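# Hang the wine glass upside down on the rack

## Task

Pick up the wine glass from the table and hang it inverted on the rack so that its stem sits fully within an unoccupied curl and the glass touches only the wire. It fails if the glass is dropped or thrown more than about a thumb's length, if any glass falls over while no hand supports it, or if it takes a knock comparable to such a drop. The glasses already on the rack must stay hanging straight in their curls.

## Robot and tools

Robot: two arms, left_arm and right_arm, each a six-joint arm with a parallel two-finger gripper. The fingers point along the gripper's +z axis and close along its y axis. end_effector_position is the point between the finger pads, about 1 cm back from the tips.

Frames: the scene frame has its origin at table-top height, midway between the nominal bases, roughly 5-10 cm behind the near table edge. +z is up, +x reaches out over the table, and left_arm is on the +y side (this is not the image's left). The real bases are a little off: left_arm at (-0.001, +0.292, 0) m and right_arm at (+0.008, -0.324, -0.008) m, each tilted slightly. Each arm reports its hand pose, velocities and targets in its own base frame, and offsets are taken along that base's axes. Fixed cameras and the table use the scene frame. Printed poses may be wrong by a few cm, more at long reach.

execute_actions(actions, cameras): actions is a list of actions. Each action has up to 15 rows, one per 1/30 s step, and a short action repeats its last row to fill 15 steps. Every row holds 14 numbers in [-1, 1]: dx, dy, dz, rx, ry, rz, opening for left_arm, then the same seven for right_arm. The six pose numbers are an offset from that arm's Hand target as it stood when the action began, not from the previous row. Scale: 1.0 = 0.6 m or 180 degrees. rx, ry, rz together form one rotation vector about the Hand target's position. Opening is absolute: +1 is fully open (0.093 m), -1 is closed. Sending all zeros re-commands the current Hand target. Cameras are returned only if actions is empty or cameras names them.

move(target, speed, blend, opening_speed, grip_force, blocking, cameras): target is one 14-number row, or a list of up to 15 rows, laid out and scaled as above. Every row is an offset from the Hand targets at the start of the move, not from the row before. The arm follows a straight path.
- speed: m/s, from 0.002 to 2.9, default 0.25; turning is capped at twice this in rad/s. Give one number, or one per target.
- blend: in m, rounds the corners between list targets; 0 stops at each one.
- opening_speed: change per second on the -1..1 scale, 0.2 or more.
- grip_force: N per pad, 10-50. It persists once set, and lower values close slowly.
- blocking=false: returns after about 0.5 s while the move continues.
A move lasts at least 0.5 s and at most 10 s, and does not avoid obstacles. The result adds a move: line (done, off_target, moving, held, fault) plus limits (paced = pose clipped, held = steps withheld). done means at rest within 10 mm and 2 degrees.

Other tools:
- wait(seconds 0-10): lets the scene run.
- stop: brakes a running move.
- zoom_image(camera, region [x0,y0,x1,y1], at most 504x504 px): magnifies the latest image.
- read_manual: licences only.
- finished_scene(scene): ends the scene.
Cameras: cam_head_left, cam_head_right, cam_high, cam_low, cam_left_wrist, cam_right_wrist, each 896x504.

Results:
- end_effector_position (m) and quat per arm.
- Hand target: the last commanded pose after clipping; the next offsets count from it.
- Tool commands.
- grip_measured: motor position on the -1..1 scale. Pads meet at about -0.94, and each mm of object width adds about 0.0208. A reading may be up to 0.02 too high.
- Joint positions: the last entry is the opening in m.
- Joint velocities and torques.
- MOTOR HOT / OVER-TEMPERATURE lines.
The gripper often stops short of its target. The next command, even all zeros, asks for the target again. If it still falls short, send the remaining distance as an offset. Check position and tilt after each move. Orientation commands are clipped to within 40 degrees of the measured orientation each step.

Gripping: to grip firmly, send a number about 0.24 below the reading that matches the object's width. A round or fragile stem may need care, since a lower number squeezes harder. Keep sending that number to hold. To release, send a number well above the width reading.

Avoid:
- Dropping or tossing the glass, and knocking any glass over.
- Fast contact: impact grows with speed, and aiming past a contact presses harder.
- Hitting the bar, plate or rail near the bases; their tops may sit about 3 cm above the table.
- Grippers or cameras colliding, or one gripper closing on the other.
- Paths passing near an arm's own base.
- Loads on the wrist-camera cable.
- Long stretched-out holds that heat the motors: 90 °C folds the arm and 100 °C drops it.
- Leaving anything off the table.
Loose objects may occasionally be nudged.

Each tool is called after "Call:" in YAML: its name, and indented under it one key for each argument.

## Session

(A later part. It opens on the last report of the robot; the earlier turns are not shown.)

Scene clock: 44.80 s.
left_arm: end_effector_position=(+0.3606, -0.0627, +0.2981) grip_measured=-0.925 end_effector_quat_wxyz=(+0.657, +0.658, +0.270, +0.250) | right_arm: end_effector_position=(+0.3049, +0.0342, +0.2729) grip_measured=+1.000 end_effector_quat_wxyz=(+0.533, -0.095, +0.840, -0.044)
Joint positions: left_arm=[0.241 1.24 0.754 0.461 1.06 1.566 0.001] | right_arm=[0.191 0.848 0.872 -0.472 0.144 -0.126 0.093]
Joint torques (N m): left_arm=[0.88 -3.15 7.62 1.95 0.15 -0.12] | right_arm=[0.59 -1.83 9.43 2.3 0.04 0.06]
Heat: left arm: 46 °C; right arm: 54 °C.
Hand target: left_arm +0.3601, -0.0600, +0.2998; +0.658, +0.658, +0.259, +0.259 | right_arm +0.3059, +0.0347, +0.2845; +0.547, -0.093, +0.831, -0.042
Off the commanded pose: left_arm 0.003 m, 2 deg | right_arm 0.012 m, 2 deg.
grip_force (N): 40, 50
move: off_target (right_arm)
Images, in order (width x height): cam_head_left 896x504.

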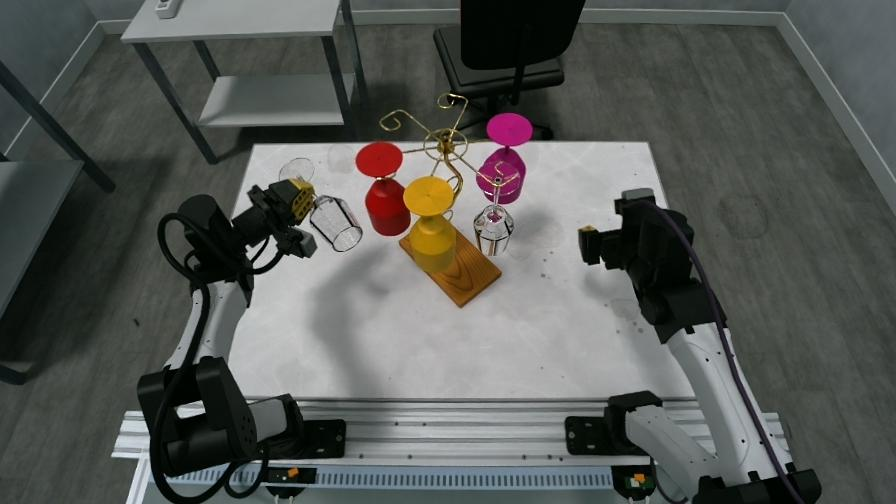

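Call:
move:
  target: [0.0667,0.05,0.033,0.250,-0.434,-0.052,-1,0,0,0,0,0,0,1]
  speed: 0.3
  cameras: ["cam_head_left","cam_left_wrist","cam_low","cam_high"]

Call:
zoom_image:
  camera: "cam_low"
  region: [200, 0, 480, 220]

Call:
zoom_image:
  camera: "cam_high"
  region: [370, 20, 600, 220]

Scene clock: 48.80 s.
left_arm: end_effector_position=(+0.4043, -0.0317, +0.3087) grip_measured=-0.925 end_effector_quat_wxyz=(+0.492, +0.631, -0.288, +0.526) | right_arm: end_effector_position=(+0.3049, +0.0342, +0.2729) grip_measured=+1.000 end_effector_quat_wxyz=(+0.533, -0.095, +0.840, -0.044)
Joint positions: left_arm=[0.349 1.813 1.092 1.449 1.516 2.09 0.001] | right_arm=[0.191 0.848 0.872 -0.472 0.144 -0.126 0.093]
Joint torques (N m): left_arm=[0.5 -6.74 9.26 1.78 -0.52 -0.12] | right_arm=[0.58 -1.88 9.39 2.31 0.04 0.05]
Heat: left arm: 46 °C; right arm: 54 °C.
Hand target: left_arm +0.4001, -0.0300, +0.3196; +0.408, +0.555, -0.361, +0.628 | right_arm +0.3059, +0.0347, +0.2845; +0.547, -0.093, +0.831, -0.042
Off the commanded pose: left_arm 0.012 m, 19 deg | right_arm 0.012 m, 2 deg.
joint sent to its limit (left arm) — joint 4 (wrist pitch), upper limit; joint 6 (wrist roll), upper limit. The joint targets are off in orientation, not in position.
grip_force (N): 40, 50
move: off_target (left_arm, right_arm)
Images, in order (width x height): cam_head_left 896x504, cam_high 896x504, cam_low 896x504, cam_left_wrist 896x504.

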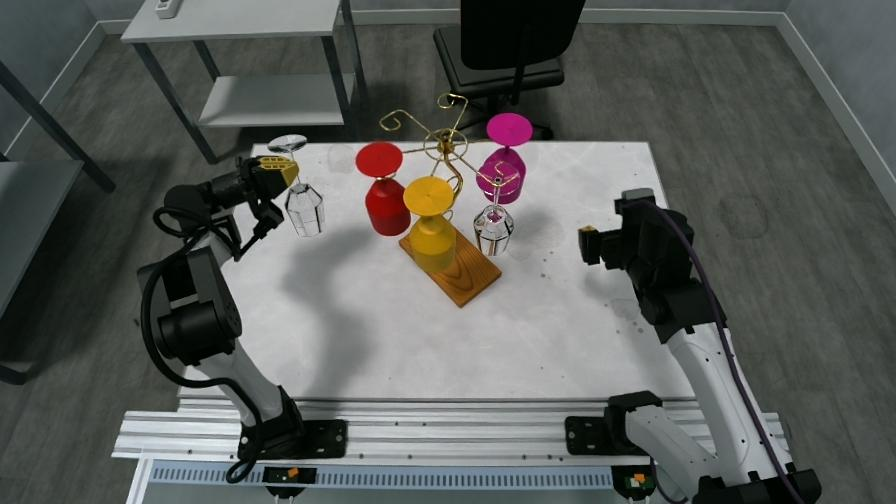

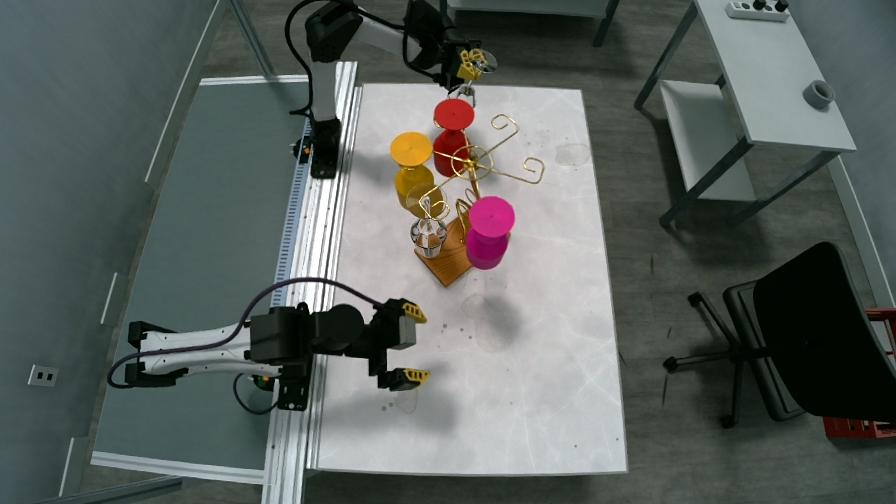

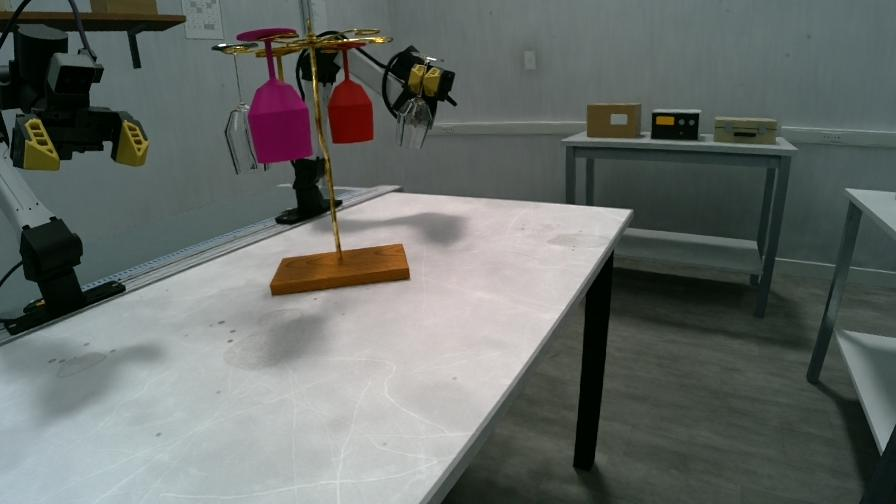

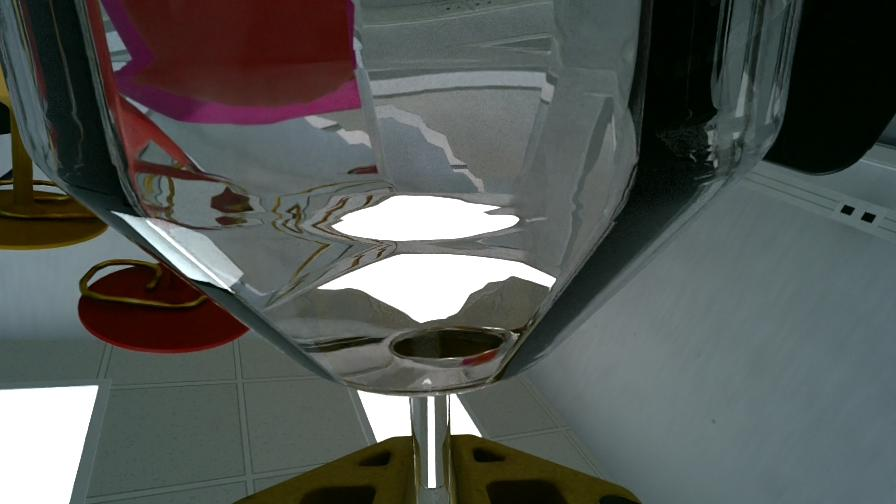

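Scaled by 1.800 from the camera's 896x504 image, which has a finer 1280x720 frame.

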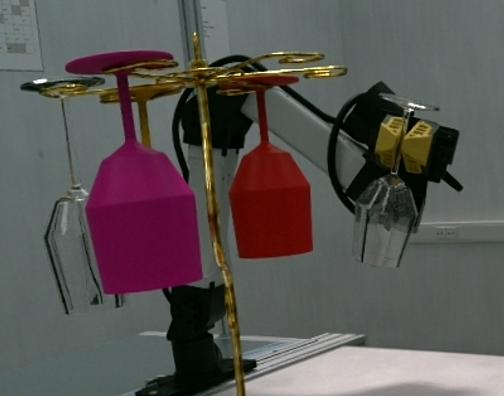

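Scaled by 2.191 from the camera's 896x504 image, which has a finer 1280x720 frame.

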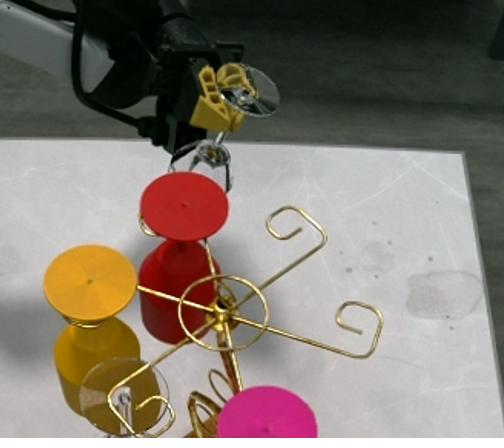

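Call:
zoom_image:
  camera: "cam_high"
  region: [450, 105, 560, 205]

Call:
zoom_image:
  camera: "cam_head_left"
  region: [370, 80, 490, 180]

Call:
zoom_image:
  camera: "cam_low"
  region: [290, 0, 420, 80]

Scaled by 4.582 from the camera's 896x504 image, which has a finer 1280x720 frame.

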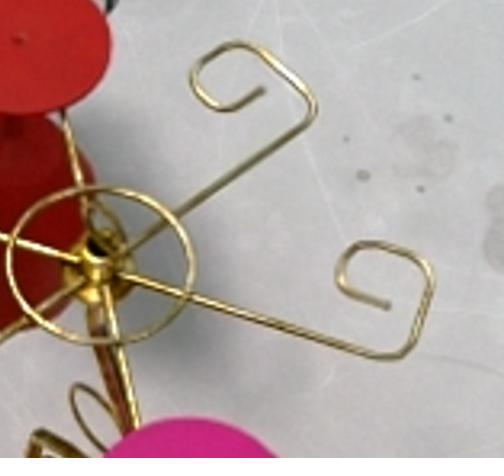

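Scaled by 4.200 from the camera's 896x504 image, which has a finer 1280x720 frame.

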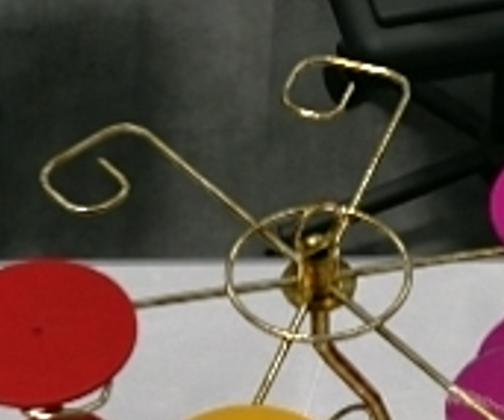

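Scaled by 3.877 from the camera's 896x504 image, which has a finer 1280x720 frame.

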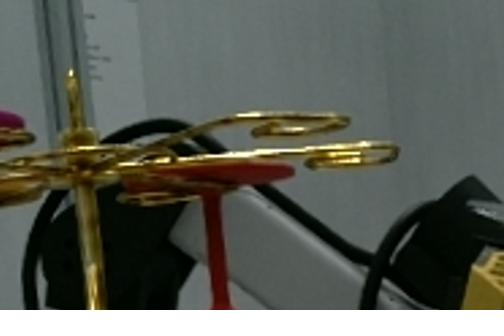

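Call:
move:
  target: [0.1075,-0.22,0.0923,-0.0267,-0.007,-0.0997,-1,0,0,0,0,0,0,1]
  speed: 0.12
  cameras: ["cam_head_left","cam_head_right","cam_low","cam_high"]

Call:
zoom_image:
  camera: "cam_low"
  region: [290, 0, 460, 150]

Call:
zoom_image:
  camera: "cam_high"
  region: [440, 65, 580, 205]

Call:
zoom_image:
  camera: "cam_head_left"
  region: [330, 70, 490, 210]

Scene clock: 52.77 s.
left_arm: end_effector_position=(+0.4695, -0.1620, +0.3615) grip_measured=-0.925 end_effector_quat_wxyz=(+0.537, +0.508, -0.397, +0.544) | right_arm: end_effector_position=(+0.3049, +0.0342, +0.2729) grip_measured=+1.000 end_effector_quat_wxyz=(+0.533, -0.095, +0.840, -0.044)
Joint positions: left_arm=[0.006 2.136 1.64 1.449 1.362 2.085 0.001] | right_arm=[0.191 0.848 0.872 -0.472 0.144 -0.126 0.093]
Joint torques (N m): left_arm=[-0.62 -9.39 9.65 1.42 -0.94 -0.13] | right_arm=[0.57 -1.83 9.42 2.29 0.03 0.04]
Heat: left arm: 47 °C; right arm: 54 °C.
Hand target: left_arm +0.4646, -0.1619, +0.3750; +0.520, +0.468, -0.421, +0.578 | right_arm +0.3059, +0.0347, +0.2845; +0.547, -0.093, +0.831, -0.042
Off the commanded pose: left_arm 0.014 m, 7 deg | right_arm 0.012 m, 2 deg.
grip_force (N): 40, 50
move: off_target (left_arm, right_arm)
Images, in order (width x height): cam_head_left 896x504, cam_head_right 896x504, cam_high 896x504, cam_low 896x504.

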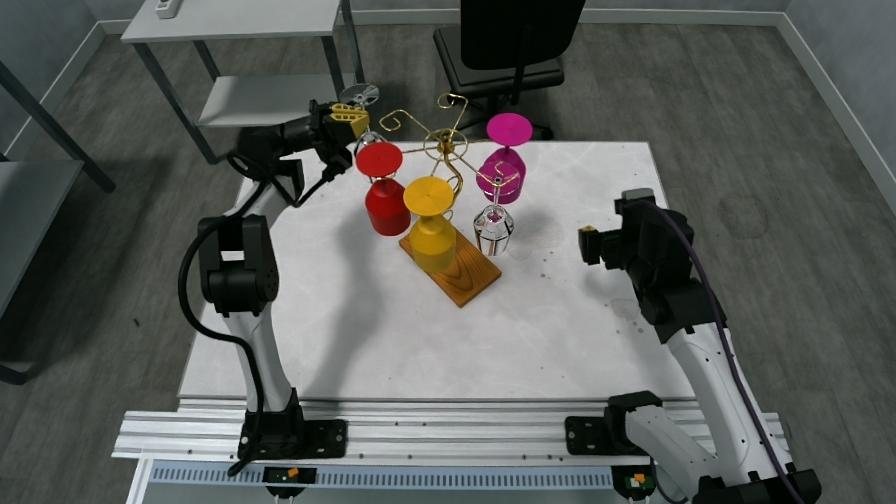

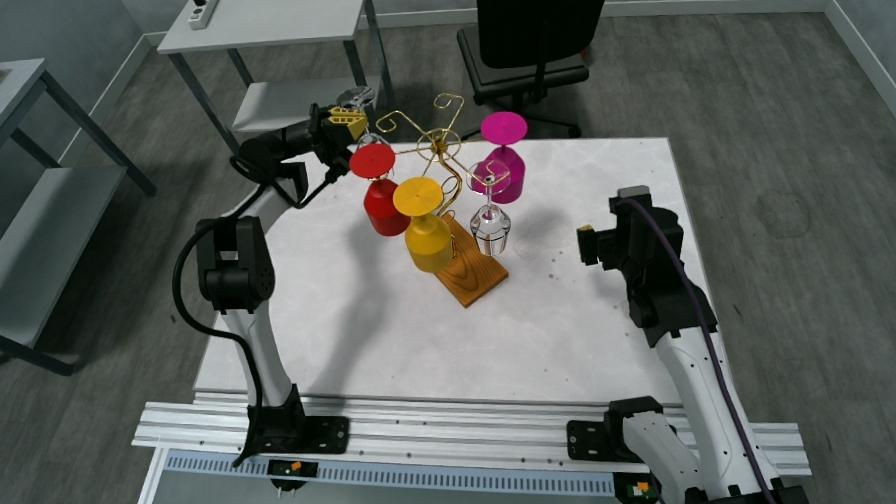

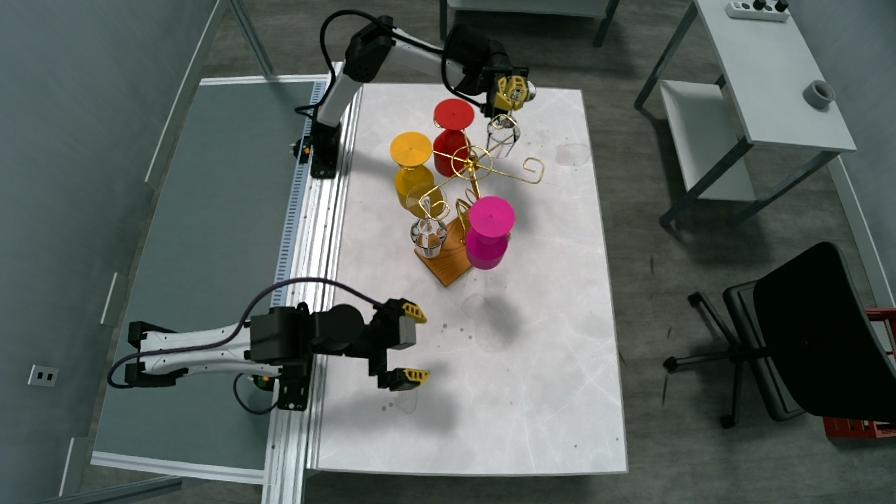

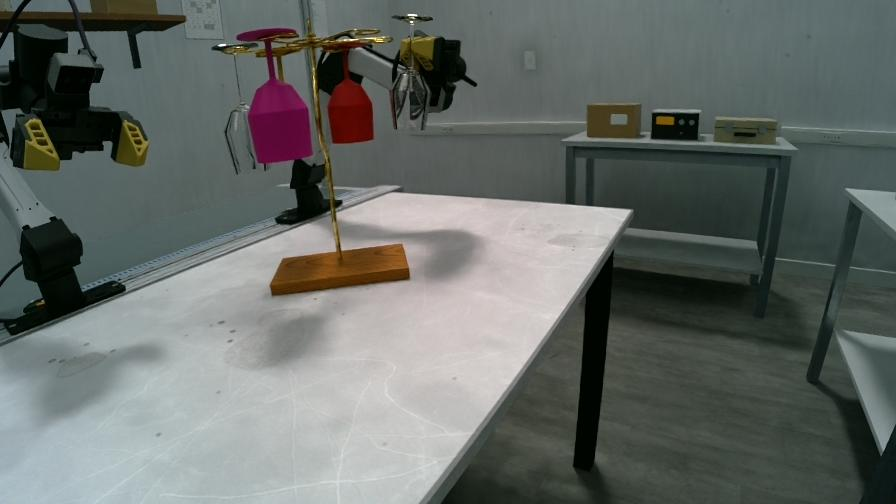

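Scaled by 2.965 from the camera's 896x504 image, which has a finer 1280x720 frame.

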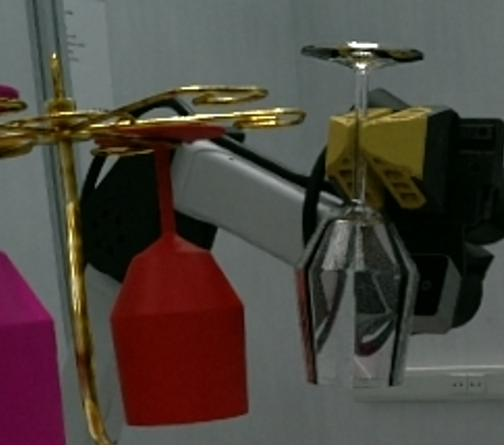

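Scaled by 3.600 from the camera's 896x504 image, which has a finer 1280x720 frame.

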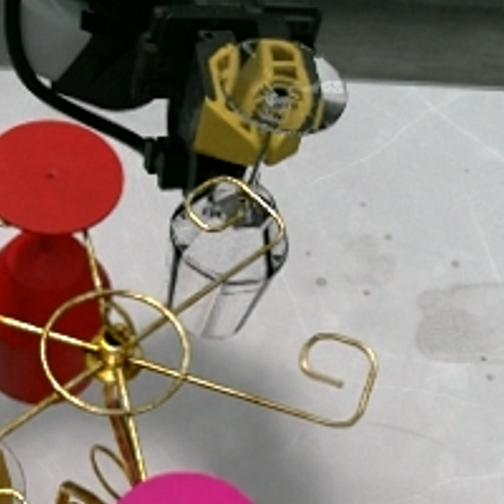

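Scaled by 3.150 from the camera's 896x504 image, which has a finer 1280x720 frame.

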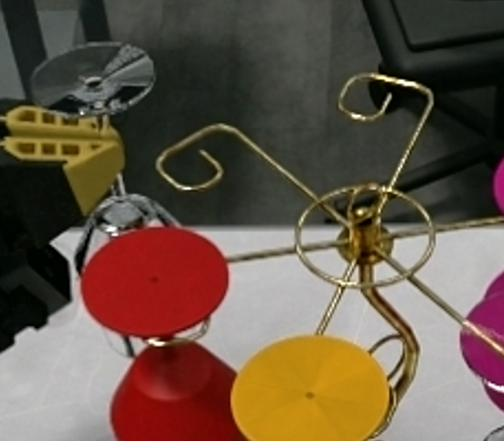

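Call:
move:
  target: [0.0823,-0.0702,-0.0133,-0.0442,-0.0039,-0.0114,-1,0,0,0,0,0,0,1]
  speed: 0.08
  cameras: ["cam_head_left","cam_low","cam_high"]

Call:
zoom_image:
  camera: "cam_low"
  region: [290, 0, 460, 150]

Call:
zoom_image:
  camera: "cam_high"
  region: [440, 65, 580, 205]

Call:
zoom_image:
  camera: "cam_head_left"
  region: [330, 60, 490, 200]

Scene clock: 55.57 s.
left_arm: end_effector_position=(+0.5225, -0.2046, +0.3541) grip_measured=-0.925 end_effector_quat_wxyz=(+0.570, +0.458, -0.374, +0.570) | right_arm: end_effector_position=(+0.3049, +0.0342, +0.2729) grip_measured=+1.000 end_effector_quat_wxyz=(+0.533, -0.095, +0.840, -0.044)
Joint positions: left_arm=[-0.088 2.442 2.027 1.448 1.212 2.036 0.001] | right_arm=[0.191 0.848 0.872 -0.472 0.144 -0.126 0.093]
Joint torques (N m): left_arm=[-0.69 -11.4 9.65 1.32 -0.98 -0.17] | right_arm=[0.59 -1.87 9.39 2.3 0.05 0.04]
Heat: left arm: 48 °C; right arm: 54 °C.
Hand target: left_arm +0.5139, -0.2042, +0.3671; +0.559, +0.419, -0.392, +0.599 | right_arm +0.3059, +0.0347, +0.2845; +0.547, -0.093, +0.831, -0.042
Off the commanded pose: left_arm 0.016 m, 6 deg | right_arm 0.012 m, 2 deg.
grip_force (N): 40, 50
move: off_target (left_arm, right_arm)
Images, in order (width x height): cam_head_left 896x504, cam_high 896x504, cam_low 896x504.

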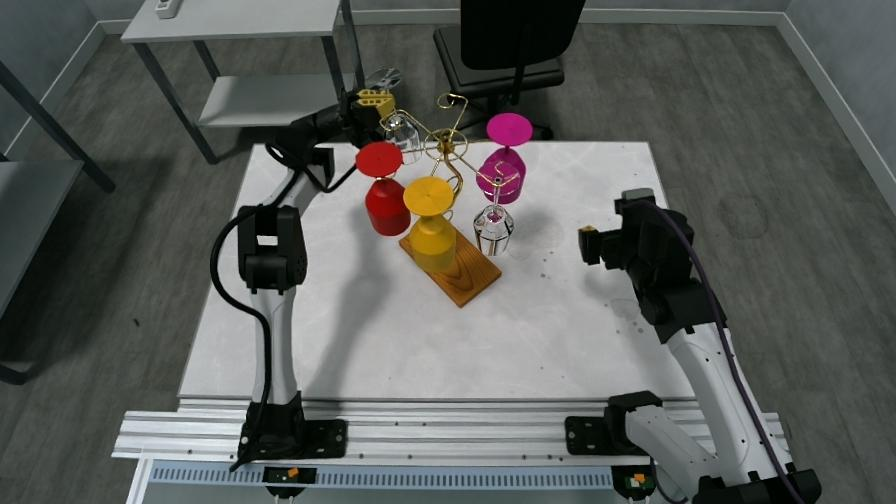

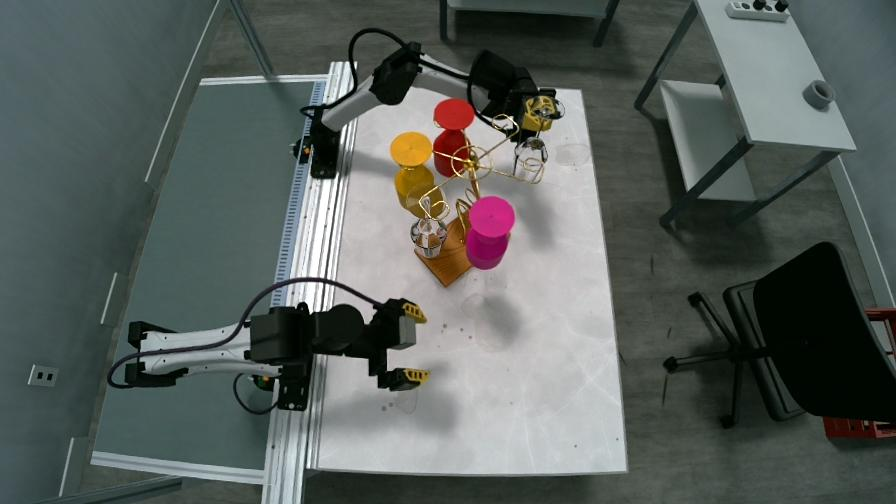

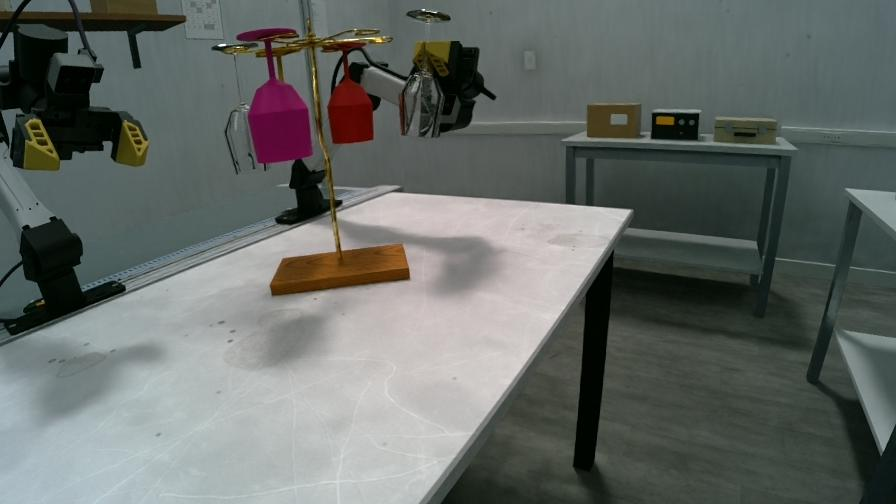

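Scaled by 2.965 from the camera's 896x504 image, which has a finer 1280x720 frame.

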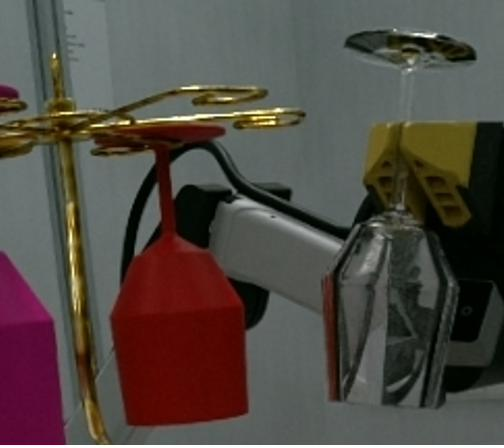

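Scaled by 3.600 from the camera's 896x504 image, which has a finer 1280x720 frame.

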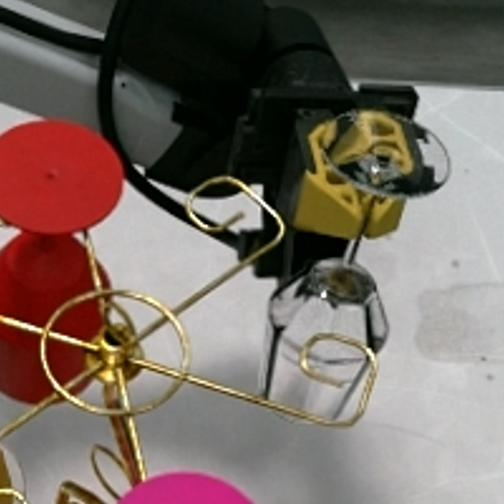

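Scaled by 3.150 from the camera's 896x504 image, which has a finer 1280x720 frame.

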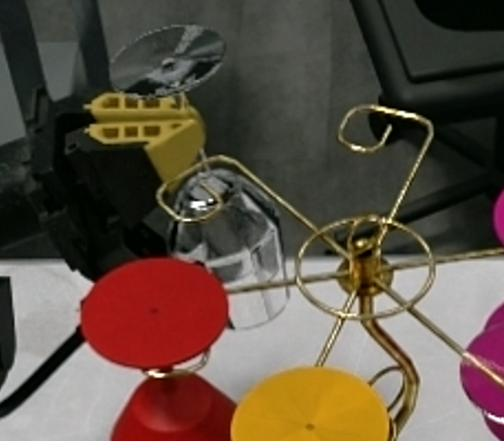

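Call:
move:
  target: [-0.0108,-0.074,-0.0083,0,0,-0.0278,-1,0,0,0,0,0,0,1]
  speed: 0.06
  cameras: ["cam_head_left","cam_low","cam_high"]

Call:
zoom_image:
  camera: "cam_low"
  region: [330, 0, 460, 110]

Call:
zoom_image:
  camera: "cam_high"
  region: [460, 85, 580, 205]

Call:
zoom_image:
  camera: "cam_head_left"
  region: [360, 60, 490, 180]

Scene clock: 58.23 s.
left_arm: end_effector_position=(+0.5133, -0.2494, +0.3518) grip_measured=-0.925 end_effector_quat_wxyz=(+0.591, +0.430, -0.399, +0.553) | right_arm: end_effector_position=(+0.3049, +0.0342, +0.2729) grip_measured=+1.000 end_effector_quat_wxyz=(+0.533, -0.095, +0.840, -0.044)
Joint positions: left_arm=[-0.173 2.525 2.157 1.447 1.21 2.02 0.001] | right_arm=[0.191 0.848 0.872 -0.472 0.144 -0.126 0.093]
Joint torques (N m): left_arm=[-0.53 -11.78 9.65 0.99 -0.97 -0.21] | right_arm=[0.58 -1.87 9.42 2.3 0.05 0.03]
Heat: left arm: 50 °C; right arm: 54 °C.
Hand target: left_arm +0.5074, -0.2485, +0.3620; +0.585, +0.402, -0.409, +0.574 | right_arm +0.3059, +0.0347, +0.2845; +0.547, -0.093, +0.831, -0.042
Off the commanded pose: left_arm 0.012 m, 4 deg | right_arm 0.012 m, 2 deg.
grip_force (N): 40, 50
move: off_target (left_arm, right_arm)
Images, in order (width x height): cam_head_left 896x504, cam_high 896x504, cam_low 896x504.

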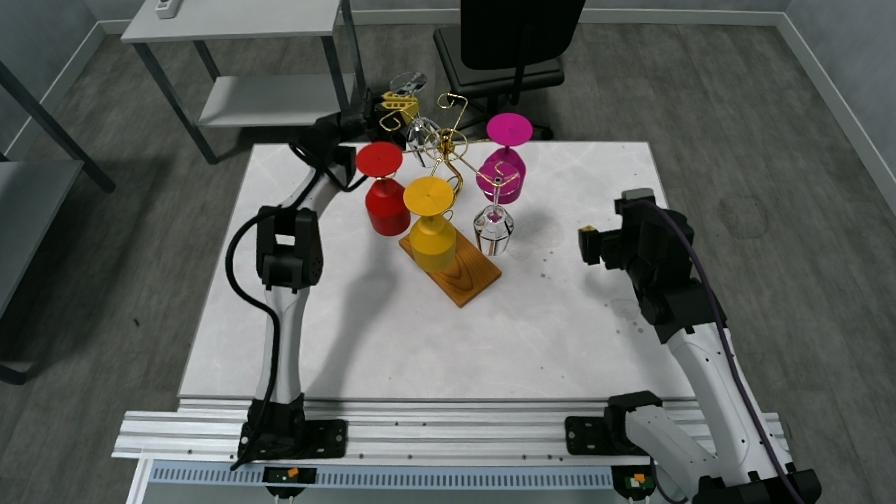

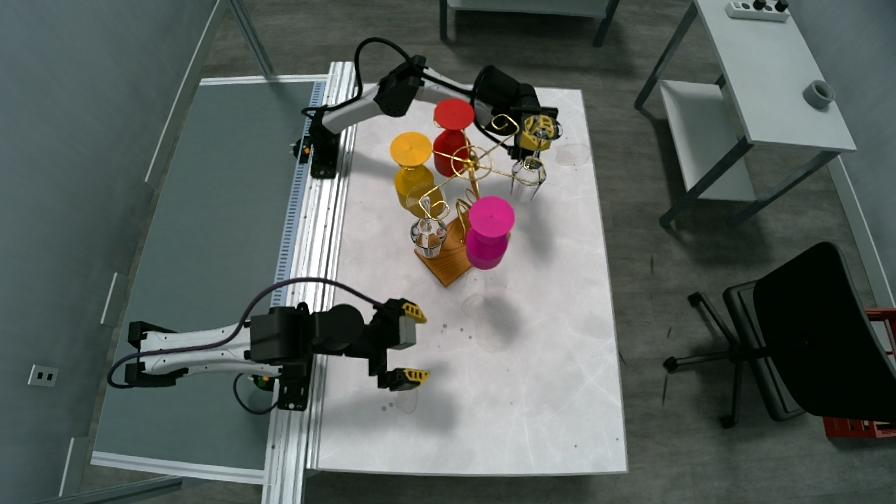

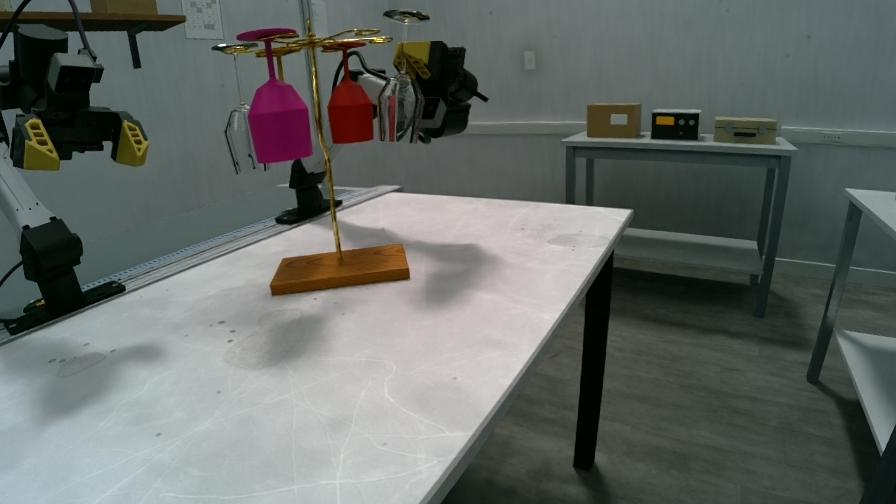

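Scaled by 3.877 from the camera's 896x504 image, which has a finer 1280x720 frame.

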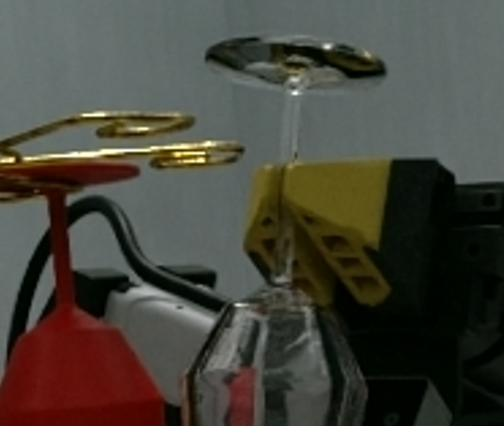

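Scaled by 4.200 from the camera's 896x504 image, which has a finer 1280x720 frame.

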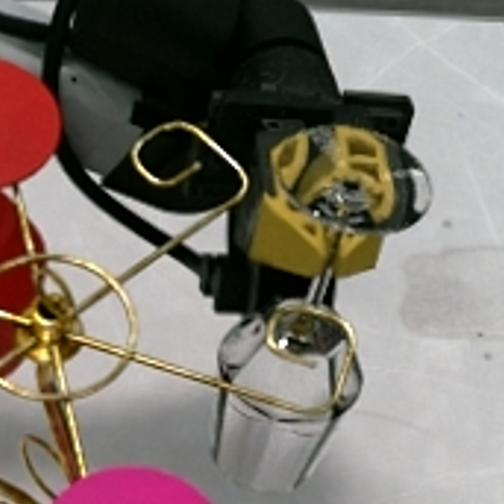

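Scaled by 3.877 from the camera's 896x504 image, which has a finer 1280x720 frame.

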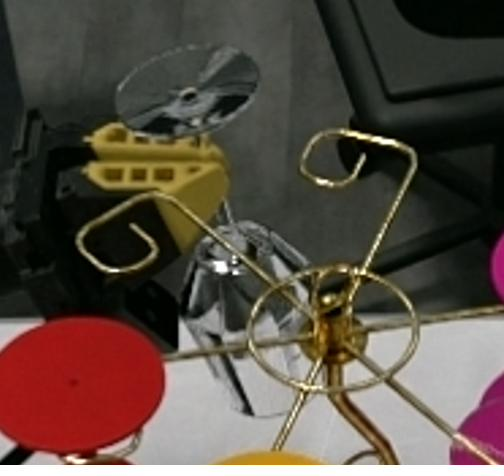

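Call:
move:
  target:
    - [0,0,-0.0167,0,0,0,-1,0,0,0,0,0,0,1]
    - [-0.0775,-0.0773,-0.0167,0,0,-0.0222,-1,0,0,0,0,0,0,1]
  speed: 0.05
  blend: [0.005,0]
  cameras: ["cam_head_left","cam_low","cam_high"]

Call:
zoom_image:
  camera: "cam_low"
  region: [310, 0, 440, 110]

Call:
zoom_image:
  camera: "cam_high"
  region: [460, 85, 580, 205]

Call:
zoom_image:
  camera: "cam_head_left"
  region: [370, 60, 490, 180]

Scene clock: 61.67 s.
left_arm: end_effector_position=(+0.4846, -0.3020, +0.3192) grip_measured=-0.925 end_effector_quat_wxyz=(+0.627, +0.445, -0.391, +0.505) | right_arm: end_effector_position=(+0.3049, +0.0342, +0.2729) grip_measured=+1.000 end_effector_quat_wxyz=(+0.533, -0.095, +0.840, -0.044)
Joint positions: left_arm=[-0.28 2.459 1.936 1.449 1.188 2.08 0.001] | right_arm=[0.191 0.848 0.872 -0.472 0.144 -0.126 0.093]
Joint torques (N m): left_arm=[-0.61 -16.16 6.67 1.7 -0.76 -0.01] | right_arm=[0.59 -1.91 9.42 2.31 0.04 0.05]
Heat: left arm: 54 °C; right arm: 55 °C.
Hand target: left_arm +0.4610, -0.2948, +0.3521; +0.604, +0.387, -0.423, +0.553 | right_arm +0.3059, +0.0347, +0.2845; +0.547, -0.093, +0.831, -0.042
Off the commanded pose: left_arm 0.041 m, 10 deg | right_arm 0.012 m, 2 deg.
joint sent to its limit (left arm) — joint 4 (wrist pitch), upper limit; joint 6 (wrist roll), upper limit. The joint targets still meet the commanded pose.
grip_force (N): 40, 50
move: off_target (left_arm, right_arm); blend cut to 0.0049 m at target 1
Images, in order (width x height): cam_head_left 896x504, cam_high 896x504, cam_low 896x504.

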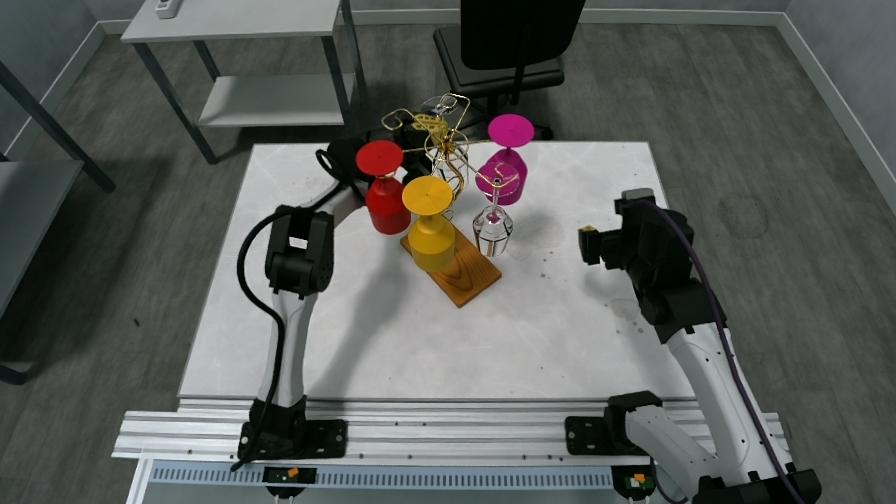

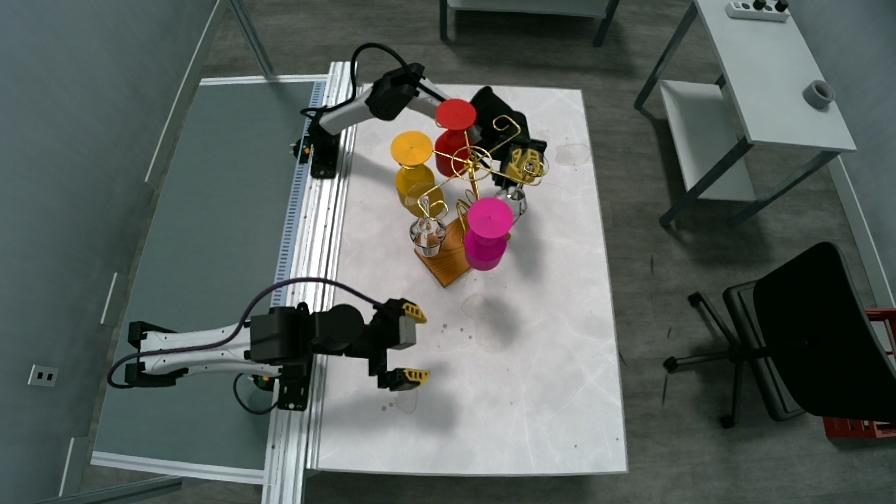

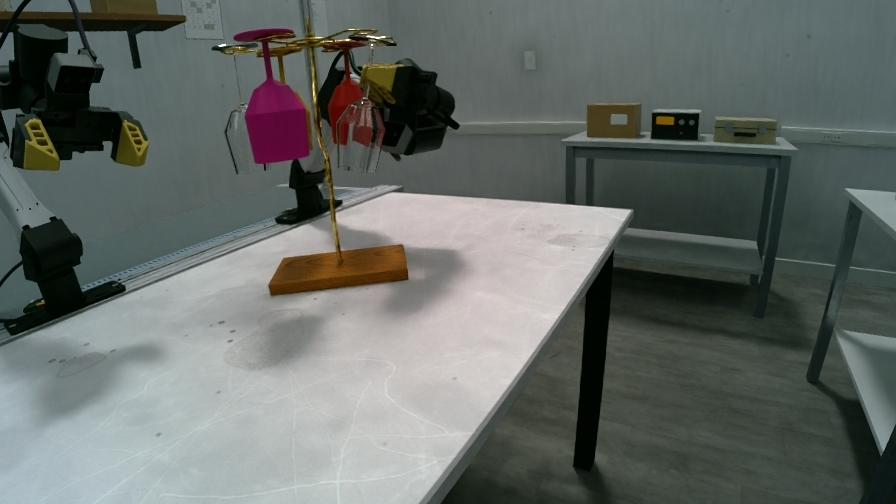

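Scaled by 3.877 from the camera's 896x504 image, which has a finer 1280x720 frame.

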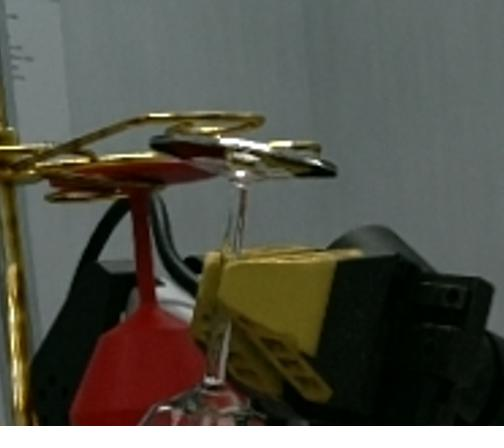

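Scaled by 4.200 from the camera's 896x504 image, which has a finer 1280x720 frame.

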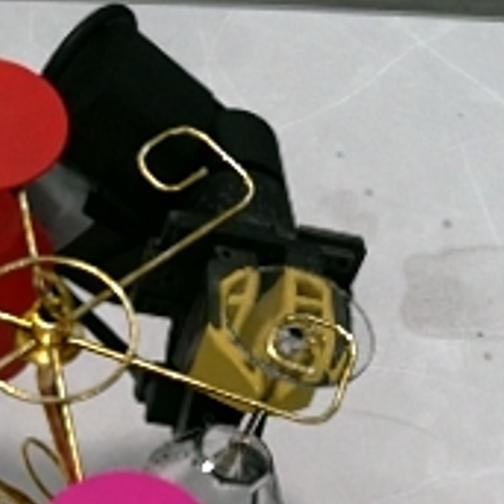

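Scaled by 4.200 from the camera's 896x504 image, which has a finer 1280x720 frame.

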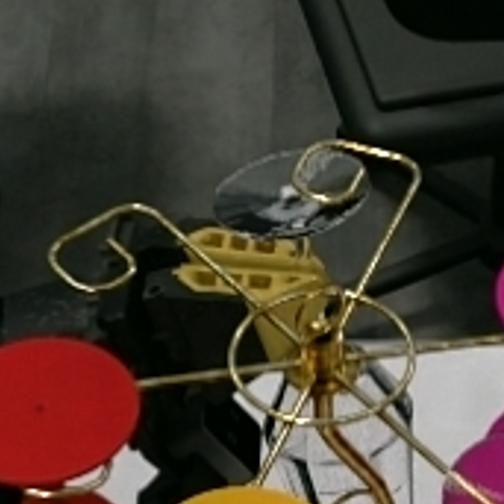

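Call:
move:
  target:
    - [0.065,0.1,-0.02,0,0,0.0222,-1,0,0,0,0,0,0,1]
    - [0.0773,0.0938,0.0332,0,0,0.0222,-1,0,0,0,0,0,0,1]
  speed: 0.05
  cameras: ["cam_head_left","cam_low","cam_high"]

Call:
zoom_image:
  camera: "cam_low"
  region: [210, 0, 450, 180]

Call:
zoom_image:
  camera: "cam_high"
  region: [440, 85, 580, 225]

Call:
zoom_image:
  camera: "cam_head_left"
  region: [370, 60, 490, 180]

Scene clock: 65.60 s.
left_arm: end_effector_position=(+0.5135, -0.2414, +0.3621) grip_measured=-0.925 end_effector_quat_wxyz=(+0.593, +0.431, -0.398, +0.552) | right_arm: end_effector_position=(+0.3049, +0.0342, +0.2729) grip_measured=+1.000 end_effector_quat_wxyz=(+0.533, -0.095, +0.840, -0.044)
Joint positions: left_arm=[-0.157 2.526 2.196 1.447 1.216 1.977 0.001] | right_arm=[0.191 0.848 0.872 -0.472 0.144 -0.126 0.093]
Joint torques (N m): left_arm=[-0.2 -11.67 9.58 0.98 -1 -0.22] | right_arm=[0.59 -1.83 9.44 2.3 0.05 0.05]
Heat: left arm: 58 °C; right arm: 55 °C.
Hand target: left_arm +0.5073, -0.2387, +0.3719; +0.585, +0.402, -0.409, +0.574 | right_arm +0.3059, +0.0347, +0.2845; +0.547, -0.093, +0.831, -0.042
Off the commanded pose: left_arm 0.012 m, 4 deg | right_arm 0.012 m, 2 deg.
grip_force (N): 40, 50
move: off_target (left_arm, right_arm)
Images, in order (width x height): cam_head_left 896x504, cam_high 896x504, cam_low 896x504.

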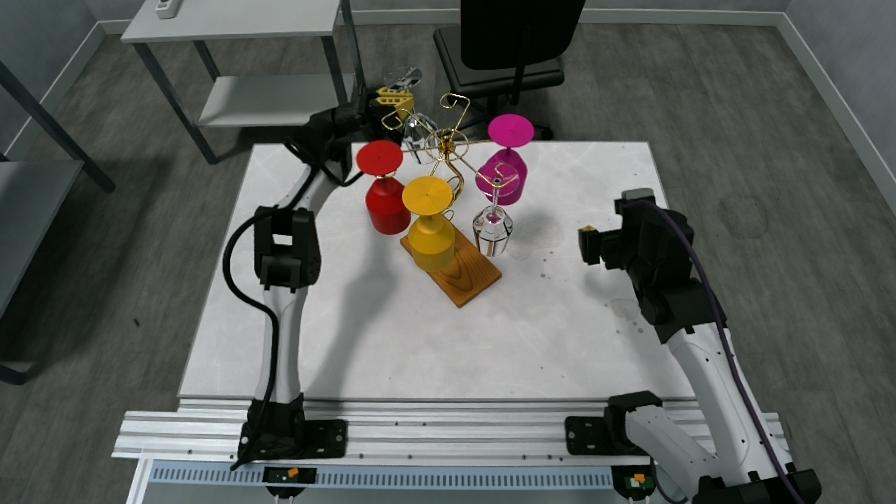

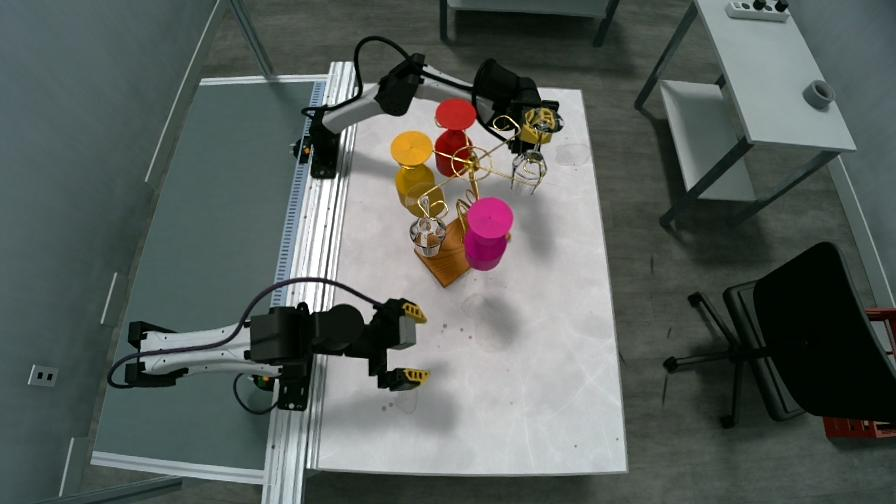

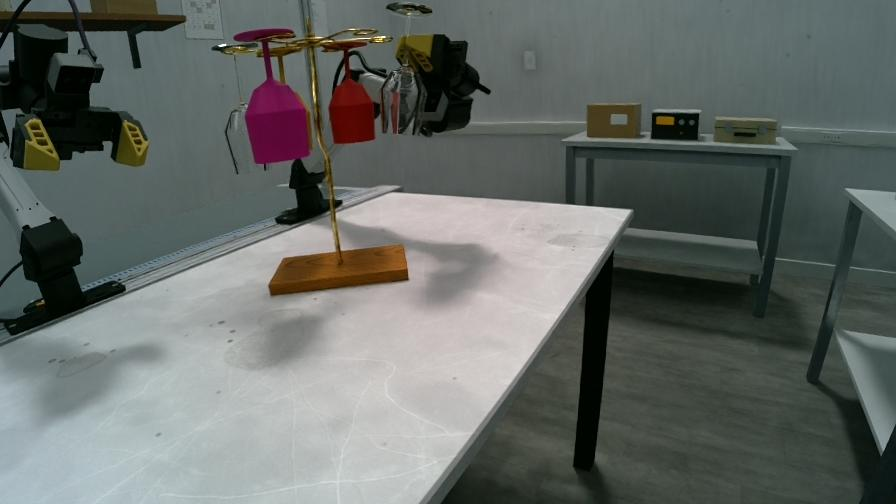

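Scaled by 2.100 from the camera's 896x504 image, which has a finer 1280x720 frame.

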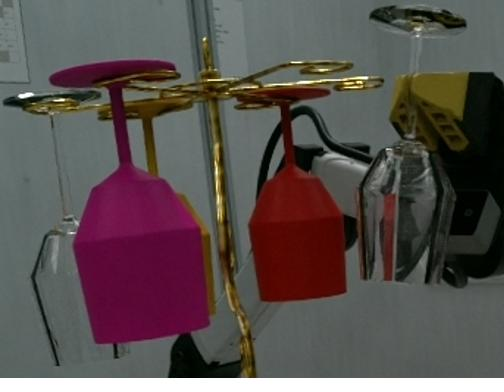

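Scaled by 3.600 from the camera's 896x504 image, which has a finer 1280x720 frame.

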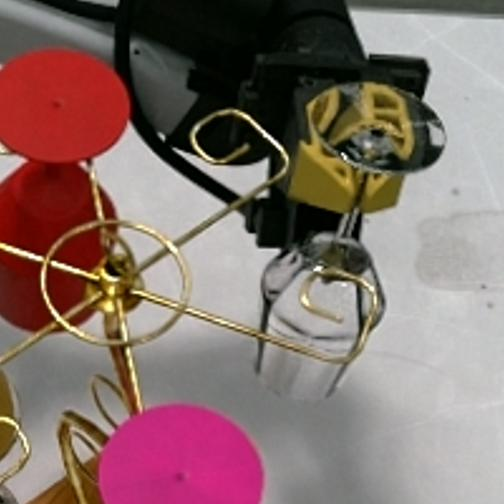

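Scaled by 4.200 from the camera's 896x504 image, which has a finer 1280x720 frame.

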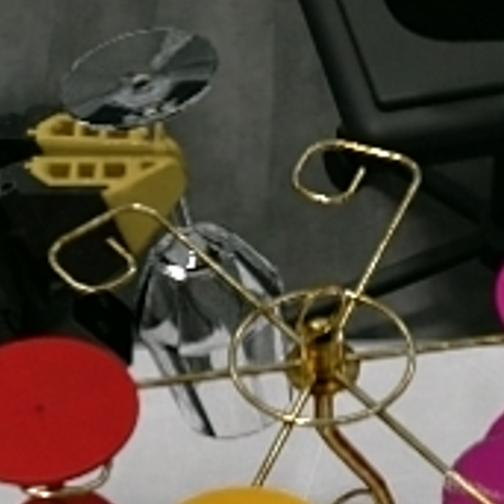

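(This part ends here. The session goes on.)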